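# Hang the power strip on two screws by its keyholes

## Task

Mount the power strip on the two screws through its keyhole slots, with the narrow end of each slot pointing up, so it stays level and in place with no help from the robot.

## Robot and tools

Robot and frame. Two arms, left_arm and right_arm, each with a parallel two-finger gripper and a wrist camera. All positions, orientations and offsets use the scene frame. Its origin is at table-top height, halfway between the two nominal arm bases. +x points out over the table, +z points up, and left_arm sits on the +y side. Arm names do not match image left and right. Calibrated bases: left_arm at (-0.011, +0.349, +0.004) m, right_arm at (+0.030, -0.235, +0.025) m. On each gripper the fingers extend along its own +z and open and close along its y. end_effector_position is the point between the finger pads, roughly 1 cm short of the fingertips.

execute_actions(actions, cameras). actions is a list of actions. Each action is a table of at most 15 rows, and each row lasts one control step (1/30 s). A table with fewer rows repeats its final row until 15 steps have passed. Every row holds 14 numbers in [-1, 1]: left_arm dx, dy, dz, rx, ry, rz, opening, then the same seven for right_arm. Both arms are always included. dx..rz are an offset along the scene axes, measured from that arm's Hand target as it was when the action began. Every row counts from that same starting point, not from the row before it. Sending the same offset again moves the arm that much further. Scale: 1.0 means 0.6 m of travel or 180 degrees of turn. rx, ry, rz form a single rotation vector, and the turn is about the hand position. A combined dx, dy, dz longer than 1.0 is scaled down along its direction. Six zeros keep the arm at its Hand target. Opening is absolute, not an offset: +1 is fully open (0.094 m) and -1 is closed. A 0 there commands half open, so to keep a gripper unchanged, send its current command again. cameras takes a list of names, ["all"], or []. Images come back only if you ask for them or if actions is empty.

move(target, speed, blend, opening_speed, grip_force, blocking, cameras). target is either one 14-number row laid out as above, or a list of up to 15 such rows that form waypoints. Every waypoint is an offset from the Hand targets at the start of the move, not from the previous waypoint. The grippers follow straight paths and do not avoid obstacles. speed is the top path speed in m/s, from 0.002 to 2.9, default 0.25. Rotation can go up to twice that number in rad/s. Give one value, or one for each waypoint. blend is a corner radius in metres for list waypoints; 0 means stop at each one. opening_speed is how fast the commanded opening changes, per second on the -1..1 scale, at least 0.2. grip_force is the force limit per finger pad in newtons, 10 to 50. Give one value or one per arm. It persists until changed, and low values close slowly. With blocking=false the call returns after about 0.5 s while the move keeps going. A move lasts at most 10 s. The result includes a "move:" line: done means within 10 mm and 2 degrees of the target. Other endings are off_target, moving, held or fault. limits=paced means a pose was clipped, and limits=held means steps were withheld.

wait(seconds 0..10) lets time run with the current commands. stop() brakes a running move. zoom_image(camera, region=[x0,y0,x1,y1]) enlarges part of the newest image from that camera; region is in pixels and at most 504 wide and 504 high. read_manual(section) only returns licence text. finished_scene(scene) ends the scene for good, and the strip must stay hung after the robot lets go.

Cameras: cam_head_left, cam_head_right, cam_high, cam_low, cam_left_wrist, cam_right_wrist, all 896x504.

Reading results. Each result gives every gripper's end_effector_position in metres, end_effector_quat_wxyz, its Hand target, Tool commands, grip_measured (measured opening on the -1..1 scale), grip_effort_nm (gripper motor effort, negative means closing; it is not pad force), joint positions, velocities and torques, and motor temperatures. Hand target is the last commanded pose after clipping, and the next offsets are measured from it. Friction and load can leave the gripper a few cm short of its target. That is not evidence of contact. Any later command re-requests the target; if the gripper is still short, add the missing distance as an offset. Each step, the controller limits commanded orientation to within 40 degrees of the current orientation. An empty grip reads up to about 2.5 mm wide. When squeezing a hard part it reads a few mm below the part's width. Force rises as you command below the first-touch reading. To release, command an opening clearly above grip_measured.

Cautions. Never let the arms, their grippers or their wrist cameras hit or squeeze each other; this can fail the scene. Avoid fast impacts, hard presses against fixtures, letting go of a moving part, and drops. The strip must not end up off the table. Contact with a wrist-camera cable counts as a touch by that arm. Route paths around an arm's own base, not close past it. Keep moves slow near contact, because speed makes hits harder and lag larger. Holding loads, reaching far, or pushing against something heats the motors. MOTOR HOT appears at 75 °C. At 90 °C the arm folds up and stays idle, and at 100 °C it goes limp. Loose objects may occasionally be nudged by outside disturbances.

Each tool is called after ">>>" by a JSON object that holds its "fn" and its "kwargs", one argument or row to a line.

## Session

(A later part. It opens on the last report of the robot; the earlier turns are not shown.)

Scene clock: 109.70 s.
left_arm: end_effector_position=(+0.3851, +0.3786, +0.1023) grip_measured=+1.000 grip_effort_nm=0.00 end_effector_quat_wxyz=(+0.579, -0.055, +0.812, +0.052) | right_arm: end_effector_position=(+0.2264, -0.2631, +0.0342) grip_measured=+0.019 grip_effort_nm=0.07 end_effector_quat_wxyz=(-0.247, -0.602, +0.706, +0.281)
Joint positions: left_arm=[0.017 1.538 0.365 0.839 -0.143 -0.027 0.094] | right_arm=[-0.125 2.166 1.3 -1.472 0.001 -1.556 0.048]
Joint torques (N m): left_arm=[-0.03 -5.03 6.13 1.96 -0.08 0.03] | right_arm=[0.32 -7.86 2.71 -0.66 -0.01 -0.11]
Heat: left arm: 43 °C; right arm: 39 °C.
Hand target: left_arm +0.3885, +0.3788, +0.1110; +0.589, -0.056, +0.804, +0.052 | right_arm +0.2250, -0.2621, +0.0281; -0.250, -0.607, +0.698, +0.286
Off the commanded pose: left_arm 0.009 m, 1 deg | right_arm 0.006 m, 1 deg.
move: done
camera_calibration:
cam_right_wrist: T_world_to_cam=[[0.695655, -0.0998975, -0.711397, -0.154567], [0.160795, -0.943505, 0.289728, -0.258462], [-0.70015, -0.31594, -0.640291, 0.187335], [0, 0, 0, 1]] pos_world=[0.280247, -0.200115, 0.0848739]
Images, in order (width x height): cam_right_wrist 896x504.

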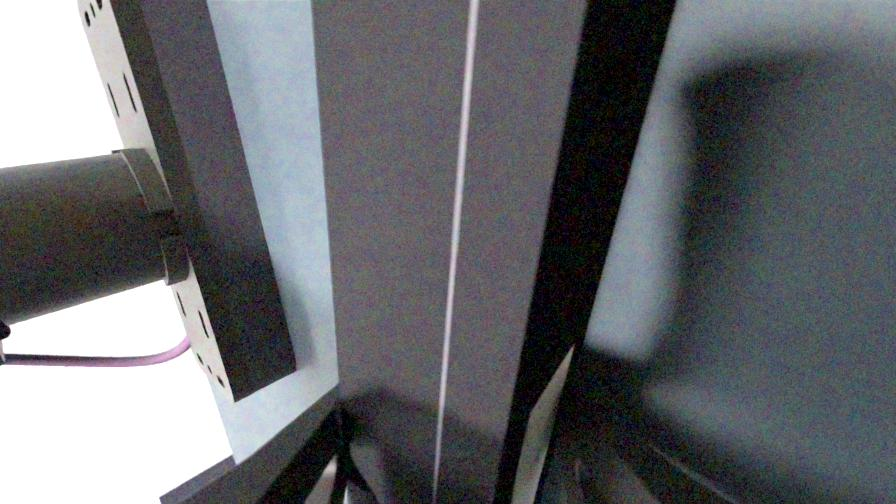

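>>> {"fn": "move", "kwargs": {
  "target": [
    [0,0,0,0,0,0,1,0.0330,-0.0047,-0.0080,0,0,0,0.02],
    [0,0,0,0,0,0,1,0.0660,-0.0093,-0.0200,0,0,0,0.02]
  ],
  "speed": 0.06,
  "blend": [0.01,0],
  "cameras": ["cam_right_wrist","cam_head_right"]
}}

Scene clock: 111.93 s.
left_arm: end_effector_position=(+0.3851, +0.3786, +0.1023) grip_measured=+1.000 grip_effort_nm=0.00 end_effector_quat_wxyz=(+0.579, -0.055, +0.812, +0.052) | right_arm: end_effector_position=(+0.2483, -0.2676, +0.0339) grip_measured=+0.019 grip_effort_nm=0.03 end_effector_quat_wxyz=(-0.272, -0.594, +0.693, +0.305)
Joint positions: left_arm=[0.017 1.538 0.365 0.839 -0.143 -0.027 0.094] | right_arm=[-0.125 2.306 1.484 -1.591 0.008 -1.56 0.048]
Joint torques (N m): left_arm=[-0.03 -5.03 6.12 1.97 -0.08 0.03] | right_arm=[0.51 -8.39 5.29 -0.25 -0.05 -0.08]
Heat: left arm: 43 °C; right arm: 39 °C.
Hand target: left_arm +0.3885, +0.3788, +0.1110; +0.589, -0.056, +0.804, +0.052 | right_arm +0.2644, -0.2677, +0.0161; -0.250, -0.607, +0.698, +0.286
Off the commanded pose: left_arm 0.009 m, 1 deg | right_arm 0.024 m, 4 deg.
joint read past its limit (right arm) — joint 4 (wrist pitch), lower limit.
move: off_target (right_arm)
camera_calibration:
cam_right_wrist: T_world_to_cam=[[0.641535, -0.0887108, -0.761947, -0.152251], [0.188494, -0.944605, 0.268683, -0.272519], [-0.743575, -0.315992, -0.589276, 0.210068], [0, 0, 0, 1]] pos_world=[0.305244, -0.20455, 0.081002]
Images, in order (width x height): cam_head_right 896x504, cam_right_wrist 896x504.

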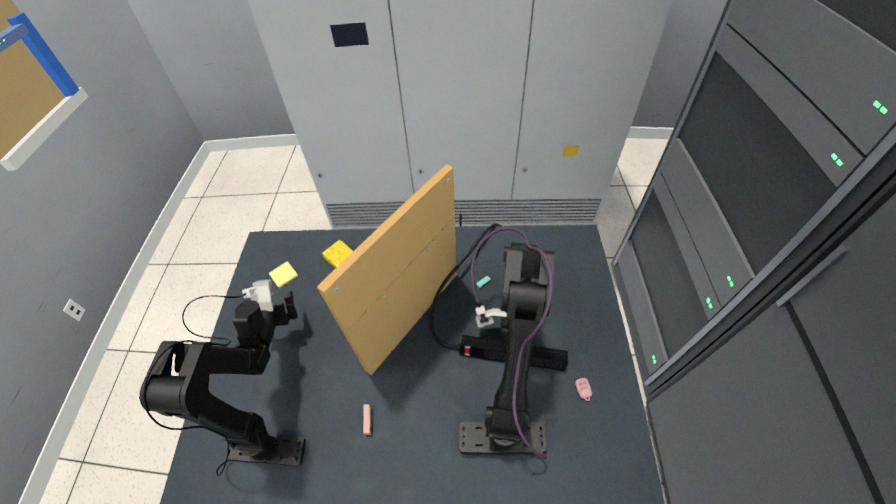

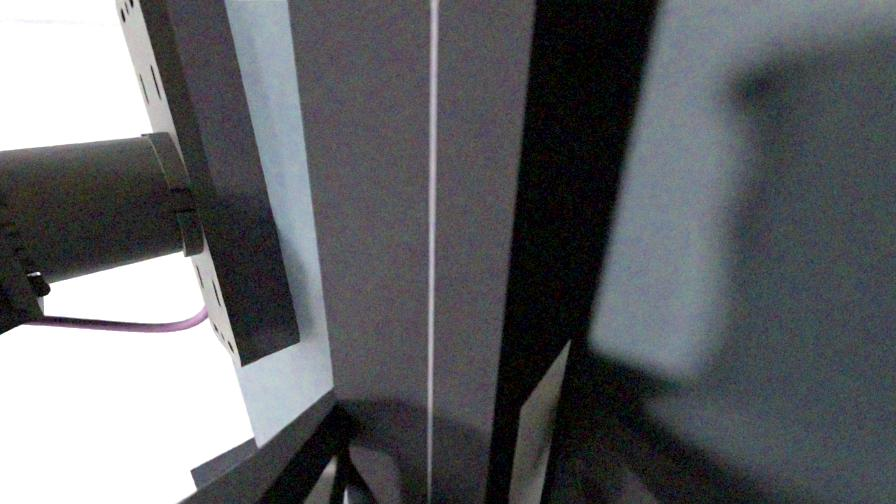

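>>> {"fn": "move", "kwargs": {
  "target": [
    [0,0,0,0,0,0,1,0.0413,-0.0058,0.0,0,0,0,0.02]
  ],
  "speed": 0.06,
  "cameras": ["cam_right_wrist","cam_head_right"]
}}

Scene clock: 118.33 s.
left_arm: end_effector_position=(+0.3851, +0.3786, +0.1023) grip_measured=+1.000 grip_effort_nm=0.00 end_effector_quat_wxyz=(+0.579, -0.055, +0.812, +0.052) | right_arm: end_effector_position=(+0.2809, -0.2727, +0.0329) grip_measured=+0.021 grip_effort_nm=-0.05 end_effector_quat_wxyz=(-0.253, -0.603, +0.702, +0.282)
Joint positions: left_arm=[0.017 1.538 0.365 0.839 -0.143 -0.027 0.094] | right_arm=[-0.125 2.358 1.628 -1.619 0.01 -1.56 0.048]
Joint torques (N m): left_arm=[-0.05 -5.03 6.15 1.96 -0.09 0.03] | right_arm=[0.5 -7.27 5.46 -0.4 -0.18 -0.07]
Heat: left arm: 43 °C; right arm: 39 °C.
Hand target: left_arm +0.3885, +0.3788, +0.1110; +0.589, -0.056, +0.804, +0.052 | right_arm +0.2894, -0.2712, +0.0161; -0.250, -0.607, +0.698, +0.286
Off the commanded pose: left_arm 0.009 m, 1 deg | right_arm 0.019 m, 1 deg.
joint read past its limit (right arm) — joint 4 (wrist pitch), lower limit.
joint sent to its limit (right arm) — joint 4 (wrist pitch), lower limit. The joint targets still meet the commanded pose.
move: off_target (right_arm)
camera_calibration:
cam_right_wrist: T_world_to_cam=[[0.688804, -0.0953199, -0.718654, -0.190966], [0.172212, -0.941427, 0.289927, -0.278522], [-0.704196, -0.323464, -0.632043, 0.220376], [0, 0, 0, 1]] pos_world=[0.334691, -0.209127, 0.0828001]
Images, in order (width x height): cam_head_right 896x504, cam_right_wrist 896x504.

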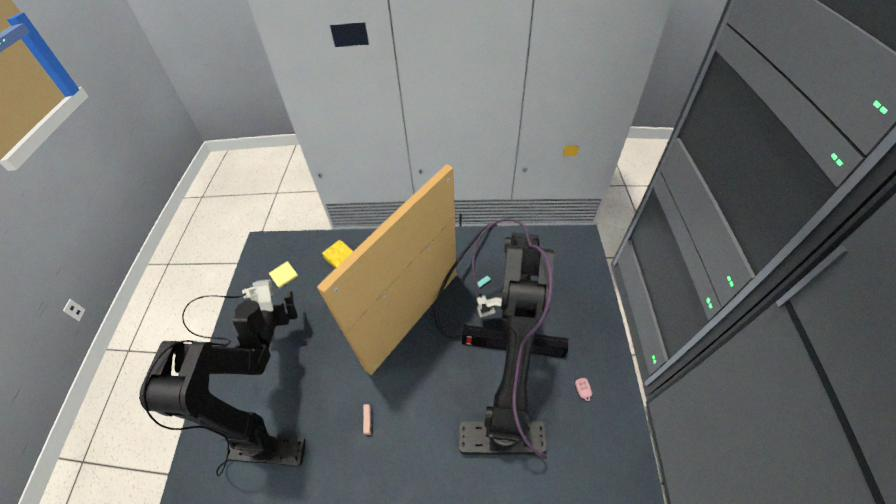

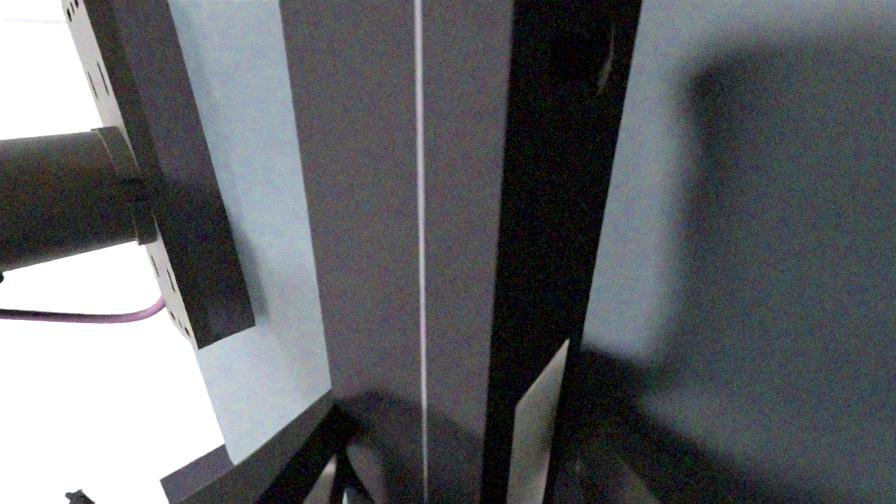

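>>> {"fn": "move", "kwargs": {
  "target": [
    [0,0,0,0,0,0,1,-0.003,0.0,0.0200,-0.0255,-0.1815,0,0.02]
  ],
  "speed": 0.15,
  "cameras": ["cam_right_wrist"]
}}

Scene clock: 123.83 s.
left_arm: end_effector_position=(+0.3851, +0.3786, +0.1023) grip_measured=+1.000 grip_effort_nm=0.00 end_effector_quat_wxyz=(+0.579, -0.055, +0.812, +0.052) | right_arm: end_effector_position=(+0.2822, -0.2736, +0.0254) grip_measured=+0.021 grip_effort_nm=-0.05 end_effector_quat_wxyz=(-0.086, -0.643, +0.756, +0.087)
Joint positions: left_arm=[0.017 1.538 0.365 0.839 -0.143 -0.027 0.094] | right_arm=[-0.125 1.872 1.103 -1.047 0.014 -1.553 0.048]
Joint torques (N m): left_arm=[-0.03 -5.03 6.13 1.96 -0.09 0.03] | right_arm=[0.46 -10.54 3.22 0.38 -0.1 -0.18]
Heat: left arm: 43 °C; right arm: 39 °C.
Hand target: left_arm +0.3885, +0.3788, +0.1110; +0.589, -0.056, +0.804, +0.052 | right_arm +0.2876, -0.2711, +0.0280; -0.068, -0.653, +0.751, +0.076
Off the commanded pose: left_arm 0.009 m, 1 deg | right_arm 0.006 m, 3 deg.
move: off_target (right_arm)
camera_calibration:
cam_right_wrist: T_world_to_cam=[[0.953443, -0.141281, -0.266431, -0.296029], [-0.0203421, -0.911591, 0.410596, -0.217989], [-0.300885, -0.38606, -0.872024, 0.091382], [0, 0, 0, 1]] pos_world=[0.305308, -0.205261, 0.0903213]
Images, in order (width x height): cam_right_wrist 896x504.

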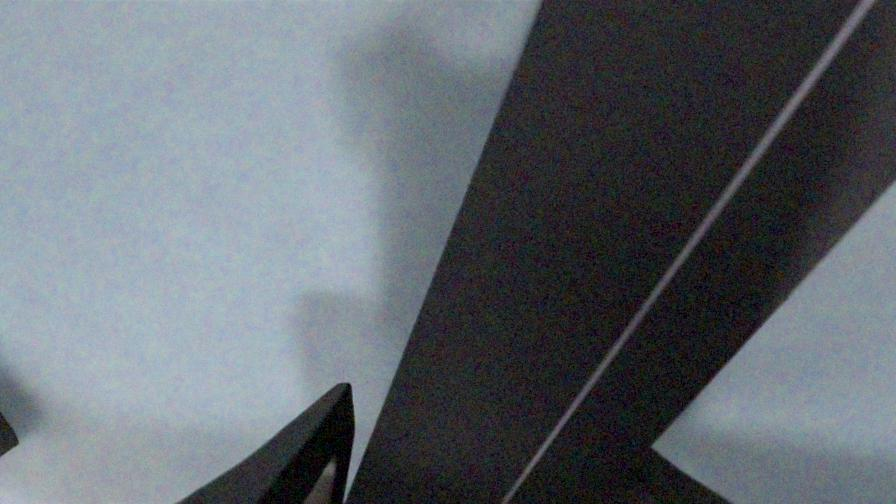

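>>> {"fn": "move", "kwargs": {
  "target": [
    [0,0,0,0,0,0,1,0.0023,-0.0015,0.0117,-0.0186,-0.0620,-0.1043,0.1]
  ],
  "speed": 0.2,
  "cameras": ["cam_right_wrist"]
}}

Scene clock: 128.50 s.
left_arm: end_effector_position=(+0.3851, +0.3786, +0.1023) grip_measured=+1.000 grip_effort_nm=0.00 end_effector_quat_wxyz=(+0.579, -0.055, +0.812, +0.052) | right_arm: end_effector_position=(+0.2879, -0.2741, +0.0295) grip_measured=+0.099 grip_effort_nm=0.03 end_effector_quat_wxyz=(-0.015, -0.524, +0.852, +0.004)
Joint positions: left_arm=[0.017 1.538 0.365 0.839 -0.143 -0.027 0.094] | right_arm=[-0.125 1.682 0.919 -0.836 0.012 -1.247 0.052]
Joint torques (N m): left_arm=[-0.03 -5.03 6.15 1.96 -0.08 0.03] | right_arm=[-0.16 -9.59 3.96 0.58 -0.15 0.02]
Heat: left arm: 43 °C; right arm: 39 °C.
Hand target: left_arm +0.3885, +0.3788, +0.1110; +0.589, -0.056, +0.804, +0.052 | right_arm +0.2889, -0.2720, +0.0351; +0.000, -0.524, +0.852, +0.001
Off the commanded pose: left_arm 0.009 m, 1 deg | right_arm 0.006 m, 2 deg.
move: done
camera_calibration:
cam_right_wrist: T_world_to_cam=[[0.89807, -0.437363, -0.0467286, -0.372176], [-0.37703, -0.82016, 0.430332, -0.0928681], [-0.226536, -0.36885, -0.90146, 0.080687], [0, 0, 0, 1]] pos_world=[0.317505, -0.209181, 0.095309]
Images, in order (width x height): cam_right_wrist 896x504.

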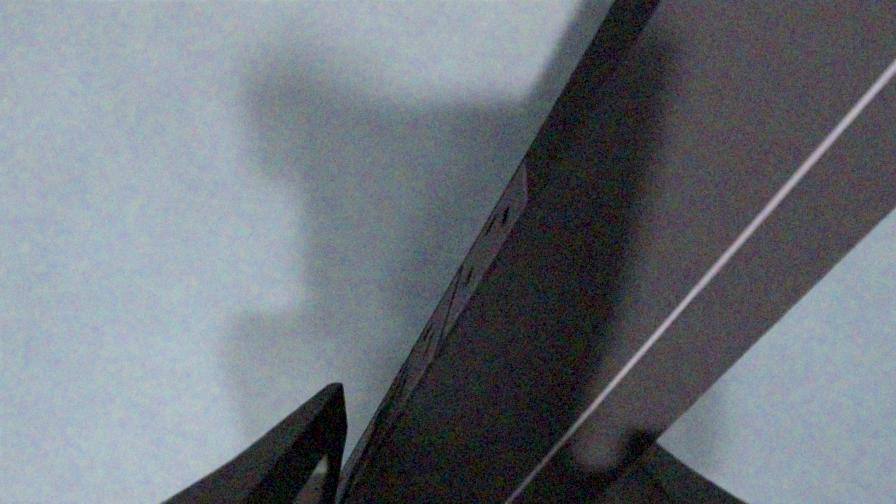

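>>> {"fn": "move", "kwargs": {
  "target": [
    [0,0,0,0,0,0,1,0,0,0,0,0,0,-0.36]
  ],
  "opening_speed": 0.4,
  "cameras": ["cam_right_wrist","cam_high"]
}}

Scene clock: 131.47 s.
left_arm: end_effector_position=(+0.3851, +0.3786, +0.1023) grip_measured=+1.000 grip_effort_nm=0.01 end_effector_quat_wxyz=(+0.579, -0.055, +0.812, +0.052) | right_arm: end_effector_position=(+0.3026, -0.2763, +0.0307) grip_measured=-0.257 grip_effort_nm=-1.00 end_effector_quat_wxyz=(+0.009, -0.503, +0.864, -0.015)
Joint positions: left_arm=[0.017 1.538 0.365 0.839 -0.143 -0.027 0.094] | right_arm=[-0.125 1.678 0.919 -0.779 0.012 -1.199 0.035]
Joint torques (N m): left_arm=[-0.03 -5.04 6.15 1.97 -0.09 0.03] | right_arm=[0.17 -9.17 3.92 0.11 -0.13 -0.44]
Heat: left arm: 43 °C; right arm: 39 °C.
Hand target: left_arm +0.3885, +0.3788, +0.1110; +0.589, -0.056, +0.804, +0.052 | right_arm +0.2890, -0.2720, +0.0351; +0.000, -0.524, +0.852, +0.001
Off the commanded pose: left_arm 0.009 m, 1 deg | right_arm 0.015 m, 4 deg.
move: off_target (right_arm)
camera_calibration:
cam_right_wrist: T_world_to_cam=[[0.877056, -0.480244, 0.0117748, -0.393528], [-0.441799, -0.796735, 0.412343, -0.0629302], [-0.188644, -0.36685, -0.910953, 0.0736702], [0, 0, 0, 1]] pos_world=[0.331241, -0.212102, 0.0976926]
Images, in order (width x height): cam_high 896x504, cam_right_wrist 896x504.

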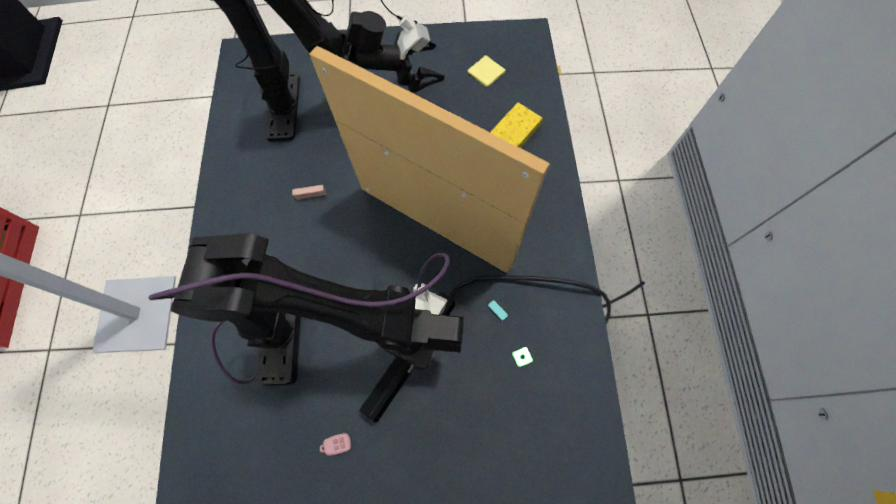

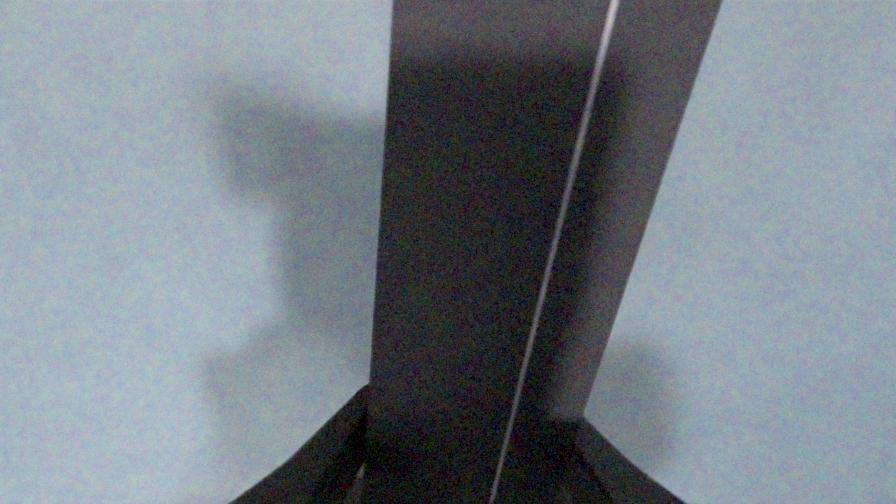

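>>> {"fn": "move", "kwargs": {
  "target": [
    [0,0,0,0,0,0,1,0.0,0.0,0.0667,0,0,0,-0.36],
    [0,0,0,0,0,0,1,-0.1483,0.0267,0.1000,0,0,0.1044,-0.36]
  ],
  "speed": 0.2,
  "blend": [0.015,0],
  "cameras": ["cam_right_wrist"]
}}

Scene clock: 134.70 s.
left_arm: end_effector_position=(+0.3851, +0.3786, +0.1023) grip_measured=+1.000 grip_effort_nm=0.00 end_effector_quat_wxyz=(+0.579, -0.055, +0.812, +0.052) | right_arm: end_effector_position=(+0.2259, -0.2693, +0.0941) grip_measured=-0.262 grip_effort_nm=-1.03 end_effector_quat_wxyz=(+0.018, -0.618, +0.785, -0.039)
Joint positions: left_arm=[0.017 1.538 0.365 0.839 -0.143 -0.027 0.094] | right_arm=[-0.132 1.227 0.794 -1.057 0.028 -1.487 0.035]
Joint torques (N m): left_arm=[-0.03 -5.01 6.15 1.96 -0.08 0.03] | right_arm=[1.59 -4.92 4.53 -0.29 -0.27 -0.7]
Heat: left arm: 43 °C; right arm: 39 °C.
Hand target: left_arm +0.3885, +0.3788, +0.1110; +0.589, -0.056, +0.804, +0.052 | right_arm +0.1999, -0.2560, +0.0951; +0.000, -0.656, +0.755, +0.001
Off the commanded pose: left_arm 0.009 m, 1 deg | right_arm 0.029 m, 7 deg.
move: off_target (right_arm)
camera_calibration:
cam_right_wrist: T_world_to_cam=[[0.974133, -0.218159, 0.0589217, -0.279394], [-0.221894, -0.874118, 0.432065, -0.189807], [-0.0427544, -0.433963, -0.899915, 0.0674889], [0, 0, 0, 1]] pos_world=[0.232935, -0.197578, 0.159206]
Images, in order (width x height): cam_right_wrist 896x504.

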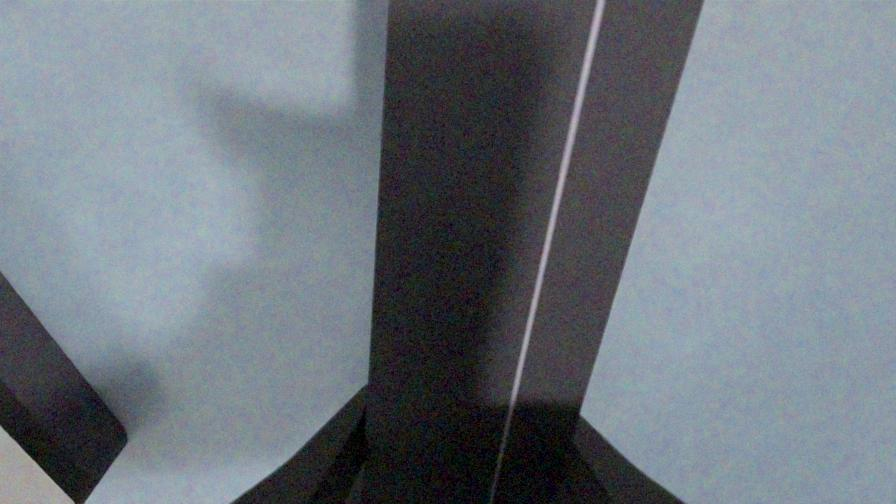

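>>> {"fn": "move", "kwargs": {
  "target": [
    [0,0,0,0,0,0,1,-0.0500,0.0067,-0.0667,0.0232,0.165,0,-0.36]
  ],
  "speed": 0.2,
  "cameras": ["cam_right_wrist"]
}}

Scene clock: 137.43 s.
left_arm: end_effector_position=(+0.3851, +0.3786, +0.1023) grip_measured=+1.000 grip_effort_nm=0.00 end_effector_quat_wxyz=(+0.579, -0.055, +0.812, +0.052) | right_arm: end_effector_position=(+0.2013, -0.2589, +0.0456) grip_measured=-0.270 grip_effort_nm=-1.03 end_effector_quat_wxyz=(-0.129, -0.610, +0.768, +0.145)
Joint positions: left_arm=[0.017 1.538 0.365 0.839 -0.143 -0.027 0.094] | right_arm=[-0.132 1.69 0.916 -1.187 -0.008 -1.496 0.034]
Joint torques (N m): left_arm=[-0.03 -5.03 6.15 1.97 -0.09 0.03] | right_arm=[1.28 -5 3.11 -1.26 0 -0.69]
Heat: left arm: 43 °C; right arm: 39 °C.
Hand target: left_arm +0.3885, +0.3788, +0.1110; +0.589, -0.056, +0.804, +0.052 | right_arm +0.1700, -0.2520, +0.0551; -0.170, -0.633, +0.729, +0.196
Off the commanded pose: left_arm 0.009 m, 1 deg | right_arm 0.034 m, 9 deg.
move: off_target (right_arm)
camera_calibration:
cam_right_wrist: T_world_to_cam=[[0.894091, -0.196205, -0.402624, -0.207531], [-0.0257992, -0.92001, 0.391044, -0.214711], [-0.447143, -0.339241, -0.827635, 0.129881], [0, 0, 0, 1]] pos_world=[0.238088, -0.194194, 0.107899]
Images, in order (width x height): cam_right_wrist 896x504.

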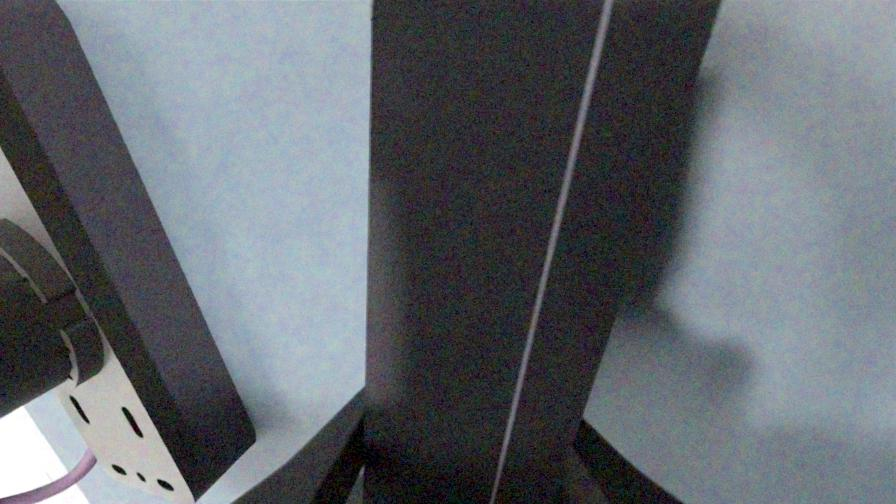

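>>> {"fn": "move", "kwargs": {
  "target": [
    [0,0,0,0,0,0,1,-0.0167,0.0017,0.0083,0.0193,0.1375,0,-0.36]
  ],
  "speed": 0.15,
  "cameras": ["cam_right_wrist","cam_head_right"]
}}

Scene clock: 140.73 s.
left_arm: end_effector_position=(+0.3851, +0.3786, +0.1023) grip_measured=+1.000 grip_effort_nm=0.00 end_effector_quat_wxyz=(+0.579, -0.055, +0.812, +0.052) | right_arm: end_effector_position=(+0.1857, -0.2530, +0.0424) grip_measured=-0.285 grip_effort_nm=-1.03 end_effector_quat_wxyz=(-0.262, -0.566, +0.721, +0.301)
Joint positions: left_arm=[0.017 1.538 0.365 0.839 -0.143 -0.027 0.094] | right_arm=[-0.132 2.071 1.133 -1.453 -0.028 -1.495 0.034]
Joint torques (N m): left_arm=[-0.03 -5.03 6.15 1.96 -0.08 0.03] | right_arm=[1.31 -6.68 1.48 -1.93 0.16 -0.63]
Heat: left arm: 43 °C; right arm: 38 °C.
Hand target: left_arm +0.3885, +0.3788, +0.1110; +0.589, -0.056, +0.804, +0.052 | right_arm +0.1599, -0.2510, +0.0601; -0.303, -0.581, +0.670, +0.349
Off the commanded pose: left_arm 0.009 m, 1 deg | right_arm 0.031 m, 10 deg.
move: off_target (right_arm)
camera_calibration:
cam_right_wrist: T_world_to_cam=[[0.645507, -0.158049, -0.747222, -0.123323], [0.110717, -0.948656, 0.2963, -0.236926], [-0.755687, -0.273994, -0.594866, 0.186205], [0, 0, 0, 1]] pos_world=[0.24655, -0.193233, 0.0888183]
Images, in order (width x height): cam_head_right 896x504, cam_right_wrist 896x504.

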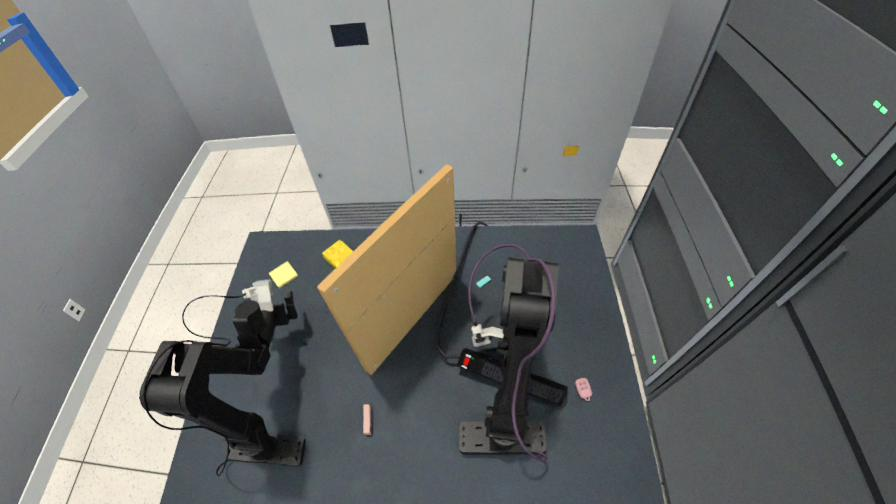

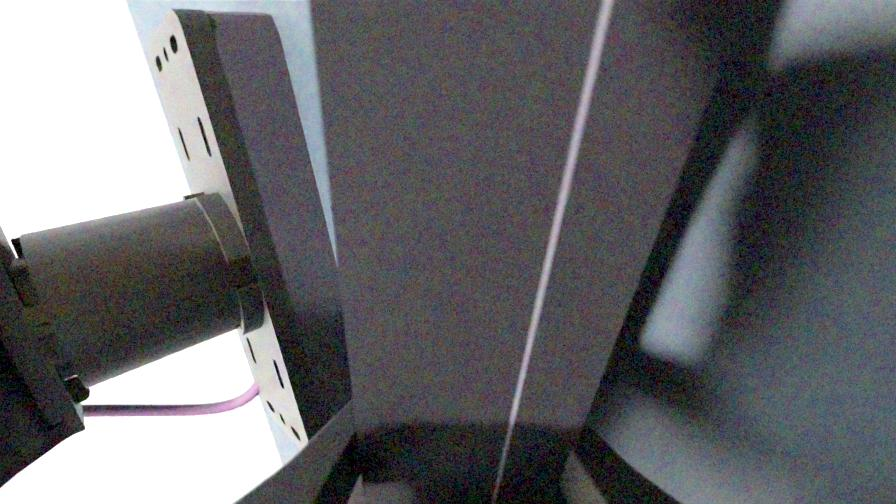

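>>> {"fn": "move", "kwargs": {
  "target": [
    [0,0,0,0,0,0,1,-0.0050,0.0,0.0,0.0077,0.055,0,-0.36]
  ],
  "speed": 0.15,
  "cameras": []
}}

Scene clock: 142.70 s.
left_arm: end_effector_position=(+0.3851, +0.3786, +0.1023) grip_measured=+1.000 grip_effort_nm=0.00 end_effector_quat_wxyz=(+0.579, -0.055, +0.812, +0.052) | right_arm: end_effector_position=(+0.1785, -0.2519, +0.0421) grip_measured=-0.287 grip_effort_nm=-1.03 end_effector_quat_wxyz=(-0.283, -0.559, +0.708, +0.326)
Joint positions: left_arm=[0.017 1.538 0.365 0.839 -0.143 -0.027 0.094] | right_arm=[-0.132 2.121 1.143 -1.486 -0.028 -1.503 0.034]
Joint torques (N m): left_arm=[-0.05 -5.03 6.13 1.97 -0.08 0.03] | right_arm=[0.92 -6.83 1.63 -1.93 0.13 -0.57]
Heat: left arm: 43 °C; right arm: 38 °C.
Hand target: left_arm +0.3885, +0.3788, +0.1110; +0.589, -0.056, +0.804, +0.052 | right_arm +0.1569, -0.2510, +0.0601; -0.353, -0.553, +0.637, +0.406
Off the commanded pose: left_arm 0.009 m, 1 deg | right_arm 0.028 m, 15 deg.
joint sent to its limit (right arm) — joint 4 (wrist pitch), lower limit. The joint targets are off in orientation, not in position.
move: off_target (right_arm)
No camera images: "cameras" was empty.

>>> {"fn": "move", "kwargs": {
  "target": [
    [0,0,0,0,0,0,1,0.0,0.0,-0.0150,0,0,0,-0.36]
  ],
  "speed": 0.06,
  "cameras": []
}}

>>> {"fn": "move", "kwargs": {
  "target": [
    [0,0,0,0,0,0,1,0.0,0.0,-0.0100,0,0,0,-0.36]
  ],
  "speed": 0.06,
  "cameras": ["cam_right_wrist"]
}}

Scene clock: 147.83 s.
left_arm: end_effector_position=(+0.3851, +0.3786, +0.1023) grip_measured=+1.000 grip_effort_nm=0.00 end_effector_quat_wxyz=(+0.579, -0.055, +0.812, +0.052) | right_arm: end_effector_position=(+0.1678, -0.2503, +0.0376) grip_measured=-0.287 grip_effort_nm=-1.03 end_effector_quat_wxyz=(-0.311, -0.547, +0.690, +0.358)
Joint positions: left_arm=[0.017 1.538 0.365 0.839 -0.143 -0.027 0.094] | right_arm=[-0.132 2.194 1.143 -1.509 -0.028 -1.508 0.033]
Joint torques (N m): left_arm=[-0.02 -5.01 6.15 1.96 -0.09 0.03] | right_arm=[1.24 -6.95 2.65 -1.77 0.11 -0.53]
Heat: left arm: 43 °C; right arm: 38 °C.
Hand target: left_arm +0.3885, +0.3788, +0.1110; +0.589, -0.056, +0.804, +0.052 | right_arm +0.1569, -0.2510, +0.0511; -0.353, -0.553, +0.637, +0.406
Off the commanded pose: left_arm 0.009 m, 1 deg | right_arm 0.017 m, 9 deg.
joint sent to its limit (right arm) — joint 4 (wrist pitch), lower limit. The joint targets are off in orientation, not in position.
move: off_target (right_arm)
No camera images: "cameras" was empty.

Scene clock: 148.63 s.
left_arm: end_effector_position=(+0.3851, +0.3786, +0.1023) grip_measured=+1.000 grip_effort_nm=0.00 end_effector_quat_wxyz=(+0.579, -0.055, +0.812, +0.052) | right_arm: end_effector_position=(+0.1669, -0.2501, +0.0349) grip_measured=-0.287 grip_effort_nm=-1.03 end_effector_quat_wxyz=(-0.324, -0.540, +0.683, +0.371)
Joint positions: left_arm=[0.017 1.538 0.365 0.839 -0.143 -0.027 0.094] | right_arm=[-0.132 2.238 1.161 -1.523 -0.028 -1.505 0.033]
Joint torques (N m): left_arm=[-0.03 -5.01 6.15 1.96 -0.08 0.03] | right_arm=[1.22 -6.91 2.13 -1.71 0.13 -0.57]
Heat: left arm: 43 °C; right arm: 38 °C.
Hand target: left_arm +0.3885, +0.3788, +0.1110; +0.589, -0.056, +0.804, +0.052 | right_arm +0.1569, -0.2510, +0.0451; -0.353, -0.553, +0.637, +0.406
Off the commanded pose: left_arm 0.009 m, 1 deg | right_arm 0.014 m, 8 deg.
joint sent to its limit (right arm) — joint 4 (wrist pitch), lower limit. The joint targets still meet the commanded pose.
move: off_target (right_arm)
camera_calibration:
cam_right_wrist: T_world_to_cam=[[0.47978, -0.123549, -0.868646, -0.07574], [0.17017, -0.958133, 0.230267, -0.239941], [-0.860728, -0.258295, -0.438669, 0.184309], [0, 0, 0, 1]] pos_world=[0.235809, -0.191647, 0.0703097]
Images, in order (width x height): cam_right_wrist 896x504.

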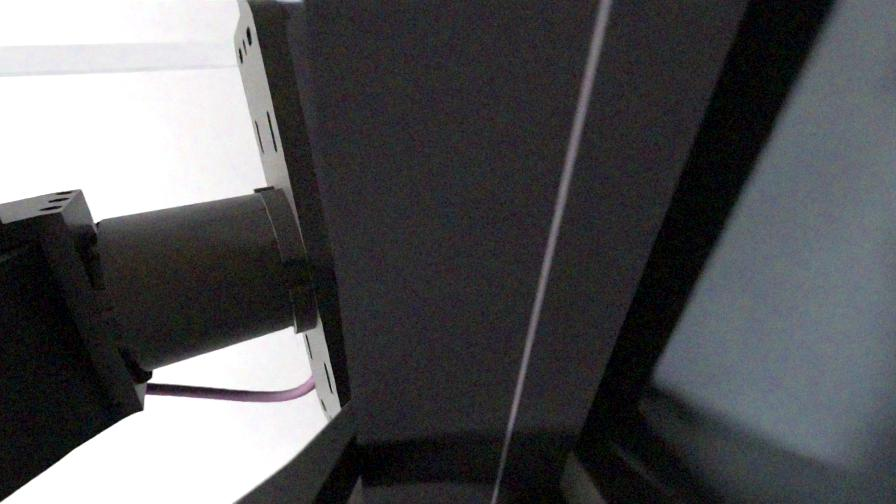

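>>> {"fn": "move", "kwargs": {
  "target": [
    [0,0,0,0,0,0,1,0.0,0.0,-0.0067,0,0,0,-0.36]
  ],
  "speed": 0.06,
  "cameras": []
}}

>>> {"fn": "move", "kwargs": {
  "target": [
    [0,0,0,0,0,0,1,0.0,0.0,0,0,0,0,-0.11]
  ],
  "opening_speed": 0.4,
  "cameras": ["cam_right_wrist"]
}}

Scene clock: 150.00 s.
left_arm: end_effector_position=(+0.3851, +0.3786, +0.1023) grip_measured=+1.000 grip_effort_nm=0.00 end_effector_quat_wxyz=(+0.579, -0.055, +0.812, +0.052) | right_arm: end_effector_position=(+0.1660, -0.2500, +0.0329) grip_measured=-0.287 grip_effort_nm=-1.03 end_effector_quat_wxyz=(-0.332, -0.534, +0.679, +0.378)
Joint positions: left_arm=[0.017 1.538 0.365 0.839 -0.143 -0.027 0.094] | right_arm=[-0.132 2.266 1.172 -1.532 -0.028 -1.5 0.033]
Joint torques (N m): left_arm=[-0.02 -5.03 6.15 1.96 -0.08 0.02] | right_arm=[1.44 -6.98 1.78 -1.64 0.22 -0.61]
Heat: left arm: 43 °C; right arm: 38 °C.
Hand target: left_arm +0.3885, +0.3788, +0.1110; +0.589, -0.056, +0.804, +0.052 | right_arm +0.1569, -0.2510, +0.0411; -0.353, -0.553, +0.637, +0.406
Off the commanded pose: left_arm 0.009 m, 1 deg | right_arm 0.012 m, 7 deg.
joint sent to its limit (right arm) — joint 4 (wrist pitch), lower limit. The joint targets still meet the commanded pose.
move: off_target (right_arm)
No camera images: "cameras" was empty.

Scene clock: 150.87 s.
left_arm: end_effector_position=(+0.3851, +0.3786, +0.1023) grip_measured=+1.000 grip_effort_nm=0.00 end_effector_quat_wxyz=(+0.579, -0.055, +0.812, +0.052) | right_arm: end_effector_position=(+0.1622, -0.2518, +0.0377) grip_measured=-0.111 grip_effort_nm=0.06 end_effector_quat_wxyz=(-0.341, -0.552, +0.655, +0.388)
Joint positions: left_arm=[0.017 1.538 0.365 0.839 -0.143 -0.027 0.094] | right_arm=[-0.122 2.271 1.172 -1.557 -0.007 -1.547 0.042]
Joint torques (N m): left_arm=[-0.03 -5.03 6.13 1.96 -0.08 0.03] | right_arm=[0.64 -7.27 1.85 -1.43 -0.03 -0.14]
Heat: left arm: 43 °C; right arm: 38 °C.
Hand target: left_arm +0.3885, +0.3788, +0.1110; +0.589, -0.056, +0.804, +0.052 | right_arm +0.1569, -0.2509, +0.0411; -0.353, -0.553, +0.637, +0.406
Off the commanded pose: left_arm 0.009 m, 1 deg | right_arm 0.006 m, 3 deg.
joint sent to its limit (right arm) — joint 4 (wrist pitch), lower limit. The joint targets still meet the commanded pose.
move: off_target (right_arm)
camera_calibration:
cam_right_wrist: T_world_to_cam=[[0.440013, -0.0710036, -0.89518, -0.0505645], [0.227231, -0.955622, 0.18749, -0.24842], [-0.868766, -0.285911, -0.404352, 0.174099], [0, 0, 0, 1]] pos_world=[0.229949, -0.191209, 0.0717094]
Images, in order (width x height): cam_right_wrist 896x504.

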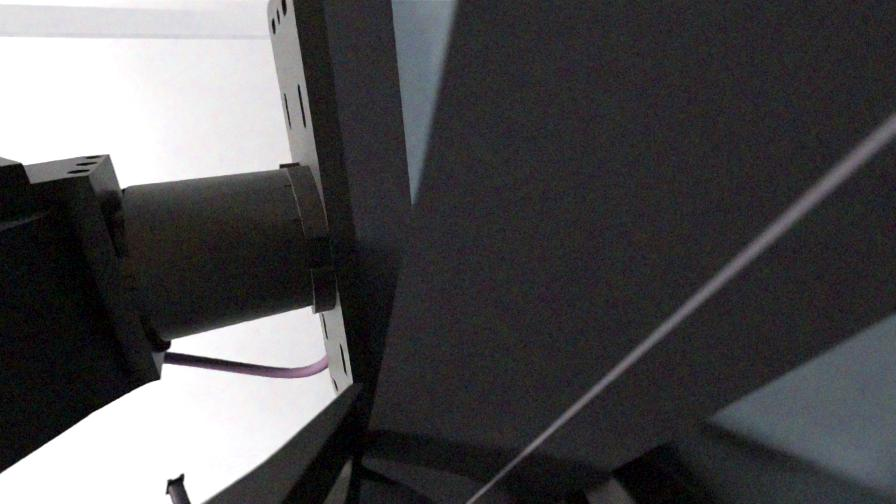

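>>> {"fn": "move", "kwargs": {
  "target": [
    [0,0,0,0,0,0,1,0.0,0.0,0,0,0,0,0.12]
  ],
  "opening_speed": 0.4,
  "cameras": ["cam_right_wrist","cam_head_right","cam_high"]
}}

Scene clock: 152.27 s.
left_arm: end_effector_position=(+0.3851, +0.3786, +0.1023) grip_measured=+1.000 grip_effort_nm=0.00 end_effector_quat_wxyz=(+0.579, -0.055, +0.812, +0.052) | right_arm: end_effector_position=(+0.1599, -0.2515, +0.0422) grip_measured=+0.118 grip_effort_nm=0.08 end_effector_quat_wxyz=(-0.343, -0.554, +0.646, +0.397)
Joint positions: left_arm=[0.017 1.538 0.365 0.839 -0.143 -0.027 0.094] | right_arm=[-0.122 2.271 1.172 -1.577 -0.007 -1.563 0.053]
Joint torques (N m): left_arm=[-0.02 -5.01 6.13 1.96 -0.08 0.03] | right_arm=[0.68 -6.94 1.63 -1.29 0.01 -0.01]
Heat: left arm: 43 °C; right arm: 38 °C.
Hand target: left_arm +0.3885, +0.3788, +0.1110; +0.589, -0.056, +0.804, +0.052 | right_arm +0.1569, -0.2509, +0.0410; -0.353, -0.553, +0.637, +0.406
Off the commanded pose: left_arm 0.009 m, 1 deg | right_arm 0.003 m, 2 deg.
joint sent to its limit (right arm) — joint 4 (wrist pitch), lower limit. The joint targets still meet the commanded pose.
move: done
camera_calibration:
cam_right_wrist: T_world_to_cam=[[0.424428, -0.0518622, -0.903975, -0.0378086], [0.237695, -0.956963, 0.166503, -0.24957], [-0.873706, -0.285539, -0.393834, 0.174483], [0, 0, 0, 1]] pos_world=[0.227816, -0.190968, 0.0760935]
Images, in order (width x height): cam_head_right 896x504, cam_high 896x504, cam_right_wrist 896x504.

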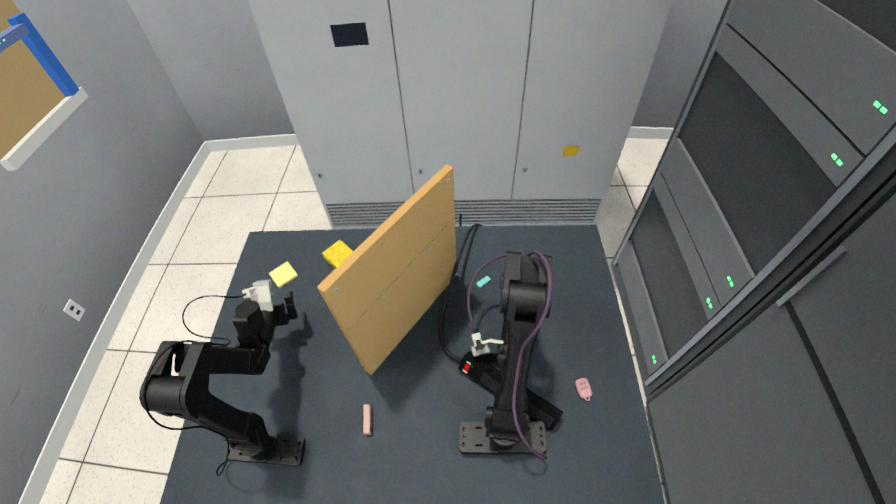

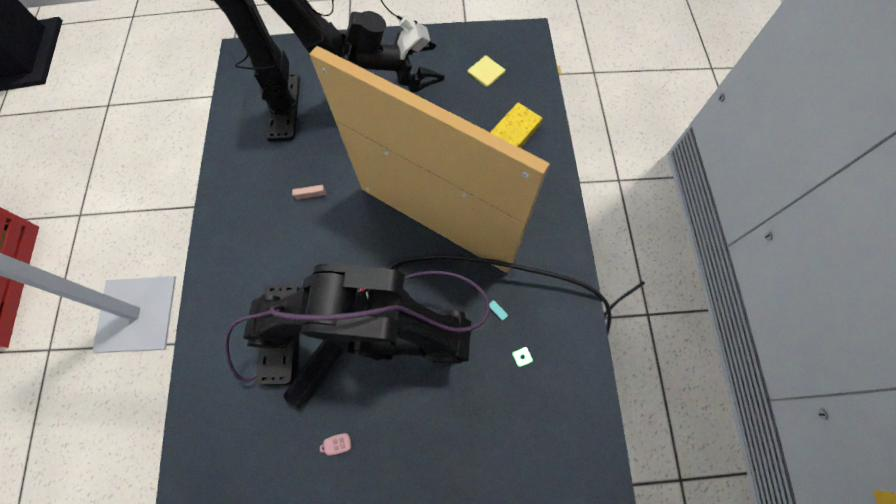

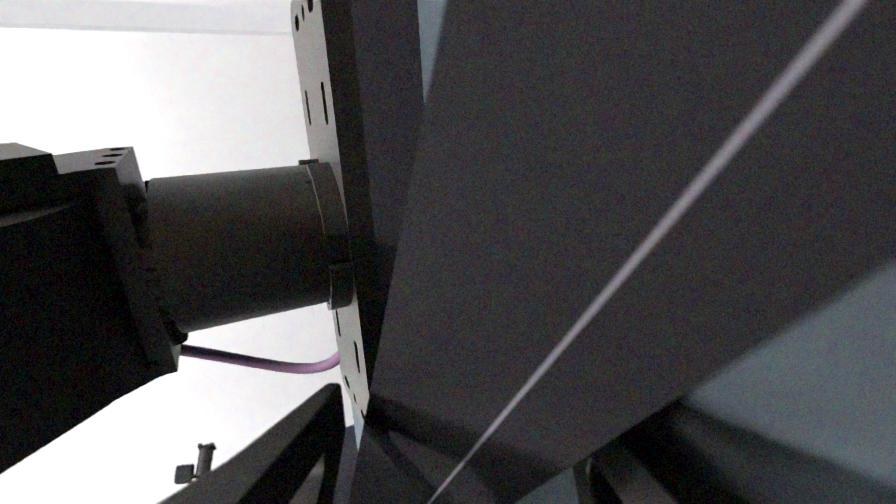

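>>> {"fn": "zoom_image", "kwargs": {
  "camera": "cam_head_right",
  "region": [420, 320, 600, 480]
}}

>>> {"fn": "zoom_image", "kwargs": {
  "camera": "cam_high",
  "region": [230, 240, 500, 440]
}}

Scaled by 2.800 from the camera's 896x504 image, which has a finer 1280x720 frame.

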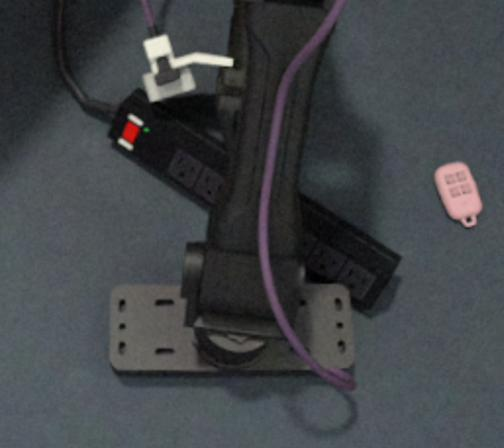

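Scaled by 1.867 from the camera's 896x504 image, which has a finer 1280x720 frame.

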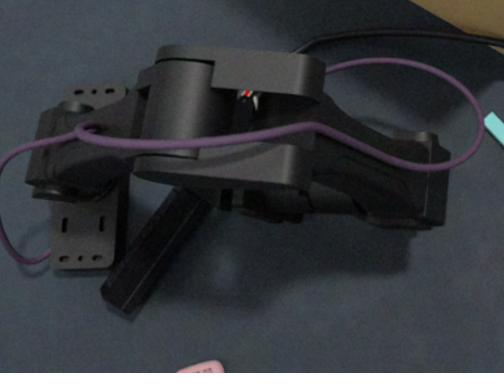

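>>> {"fn": "move", "kwargs": {
  "target": [
    [0,0,0,0,0,0,1,0.0,0.0,-0.0100,0,0,0,0.12]
  ],
  "speed": 0.06,
  "cameras": []
}}

>>> {"fn": "move", "kwargs": {
  "target": [
    [0,0,0,0,0,0,1,0.0,0.0,-0.0100,0,0,0,0.12]
  ],
  "speed": 0.06,
  "cameras": ["cam_right_wrist"]
}}

Scene clock: 166.90 s.
left_arm: end_effector_position=(+0.3851, +0.3786, +0.1023) grip_measured=+1.000 grip_effort_nm=0.00 end_effector_quat_wxyz=(+0.579, -0.055, +0.812, +0.052) | right_arm: end_effector_position=(+0.1587, -0.2513, +0.0412) grip_measured=+0.119 grip_effort_nm=0.08 end_effector_quat_wxyz=(-0.343, -0.557, +0.639, +0.404)
Joint positions: left_arm=[0.017 1.538 0.365 0.839 -0.143 -0.027 0.094] | right_arm=[-0.122 2.282 1.172 -1.578 -0.007 -1.58 0.053]
Joint torques (N m): left_arm=[-0.02 -5.01 6.13 1.96 -0.08 0.03] | right_arm=[0.59 -6.39 1.65 -1.09 -0.01 0.16]
Heat: left arm: 43 °C; right arm: 37 °C.
Hand target: left_arm +0.3885, +0.3788, +0.1110; +0.589, -0.056, +0.804, +0.052 | right_arm +0.1569, -0.2509, +0.0351; -0.353, -0.553, +0.637, +0.406
Off the commanded pose: left_arm 0.009 m, 1 deg | right_arm 0.006 m, 1 deg.
move: done
No camera images: "cameras" was empty.

Scene clock: 167.63 s.
left_arm: end_effector_position=(+0.3851, +0.3786, +0.1023) grip_measured=+1.000 grip_effort_nm=0.00 end_effector_quat_wxyz=(+0.579, -0.055, +0.812, +0.052) | right_arm: end_effector_position=(+0.1568, -0.2504, +0.0399) grip_measured=+0.119 grip_effort_nm=0.08 end_effector_quat_wxyz=(-0.346, -0.556, +0.634, +0.412)
Joint positions: left_arm=[0.017 1.538 0.365 0.839 -0.143 -0.027 0.094] | right_arm=[-0.122 2.298 1.172 -1.58 -0.011 -1.587 0.053]
Joint torques (N m): left_arm=[-0.03 -5.03 6.15 1.97 -0.08 0.03] | right_arm=[0.46 -6.38 1.78 -0.92 0.1 0.18]
Heat: left arm: 43 °C; right arm: 37 °C.
Hand target: left_arm +0.3885, +0.3788, +0.1110; +0.589, -0.056, +0.804, +0.052 | right_arm +0.1569, -0.2510, +0.0291; -0.353, -0.553, +0.637, +0.406
Off the commanded pose: left_arm 0.009 m, 1 deg | right_arm 0.011 m, 1 deg.
move: off_target (right_arm)
camera_calibration:
cam_right_wrist: T_world_to_cam=[[0.400386, -0.0241027, -0.91603, -0.0274108], [0.248749, -0.959259, 0.133966, -0.248497], [-0.881938, -0.2815, -0.378078, 0.172935], [0, 0, 0, 1]] pos_world=[0.225306, -0.190352, 0.0735639]
Images, in order (width x height): cam_right_wrist 896x504.

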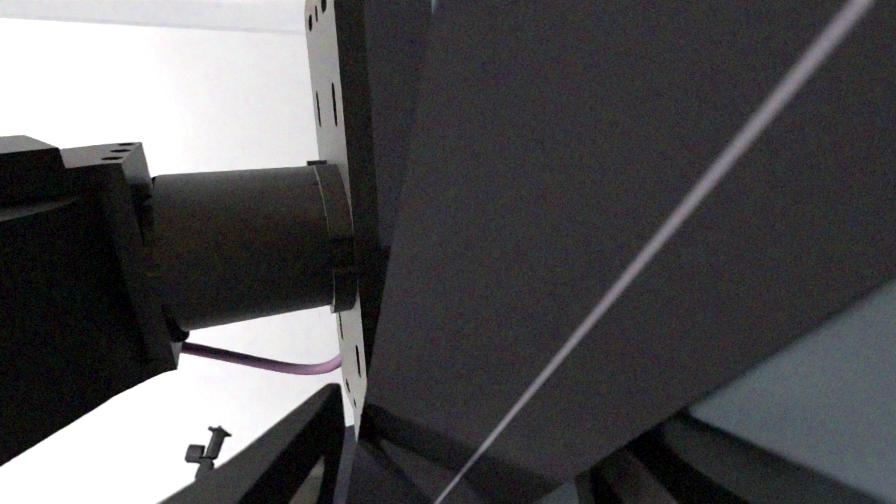

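>>> {"fn": "move", "kwargs": {
  "target": [
    [0,0,0,0,0,0,1,0,0,0.0,0,0,0,-0.36]
  ],
  "opening_speed": 0.4,
  "cameras": ["cam_right_wrist"]
}}

Scene clock: 175.93 s.
left_arm: end_effector_position=(+0.3851, +0.3786, +0.1023) grip_measured=+1.000 grip_effort_nm=0.00 end_effector_quat_wxyz=(+0.579, -0.055, +0.812, +0.052) | right_arm: end_effector_position=(+0.1562, -0.2546, +0.0405) grip_measured=-0.249 grip_effort_nm=-1.00 end_effector_quat_wxyz=(-0.368, -0.537, +0.648, +0.395)
Joint positions: left_arm=[0.017 1.538 0.365 0.839 -0.143 -0.027 0.094] | right_arm=[-0.122 2.302 1.175 -1.585 0.013 -1.519 0.035]
Joint torques (N m): left_arm=[-0.03 -5.03 6.13 1.96 -0.08 0.03] | right_arm=[0.51 -6.58 1.5 -0.84 -0.18 -0.42]
Heat: left arm: 43 °C; right arm: 37 °C.
Hand target: left_arm +0.3885, +0.3788, +0.1110; +0.589, -0.056, +0.804, +0.052 | right_arm +0.1569, -0.2509, +0.0290; -0.353, -0.553, +0.637, +0.406
Off the commanded pose: left_arm 0.009 m, 1 deg | right_arm 0.012 m, 3 deg.
joint read past its limit (right arm) — joint 4 (wrist pitch), lower limit.
move: off_target (right_arm)
camera_calibration:
cam_right_wrist: T_world_to_cam=[[0.385513, -0.0914624, -0.918158, -0.0413771], [0.24426, -0.949459, 0.19714, -0.251661], [-0.889784, -0.30027, -0.343689, 0.166459], [0, 0, 0, 1]] pos_world=[0.225535, -0.192744, 0.0688318]
Images, in order (width x height): cam_right_wrist 896x504.

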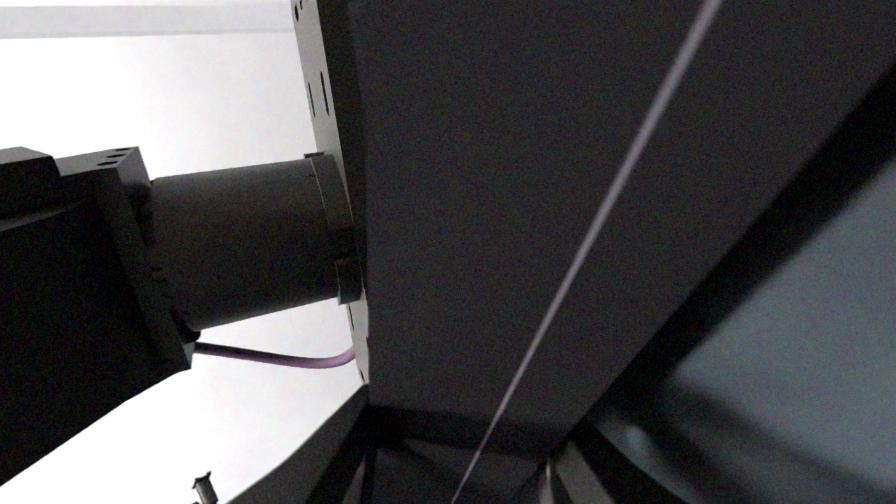

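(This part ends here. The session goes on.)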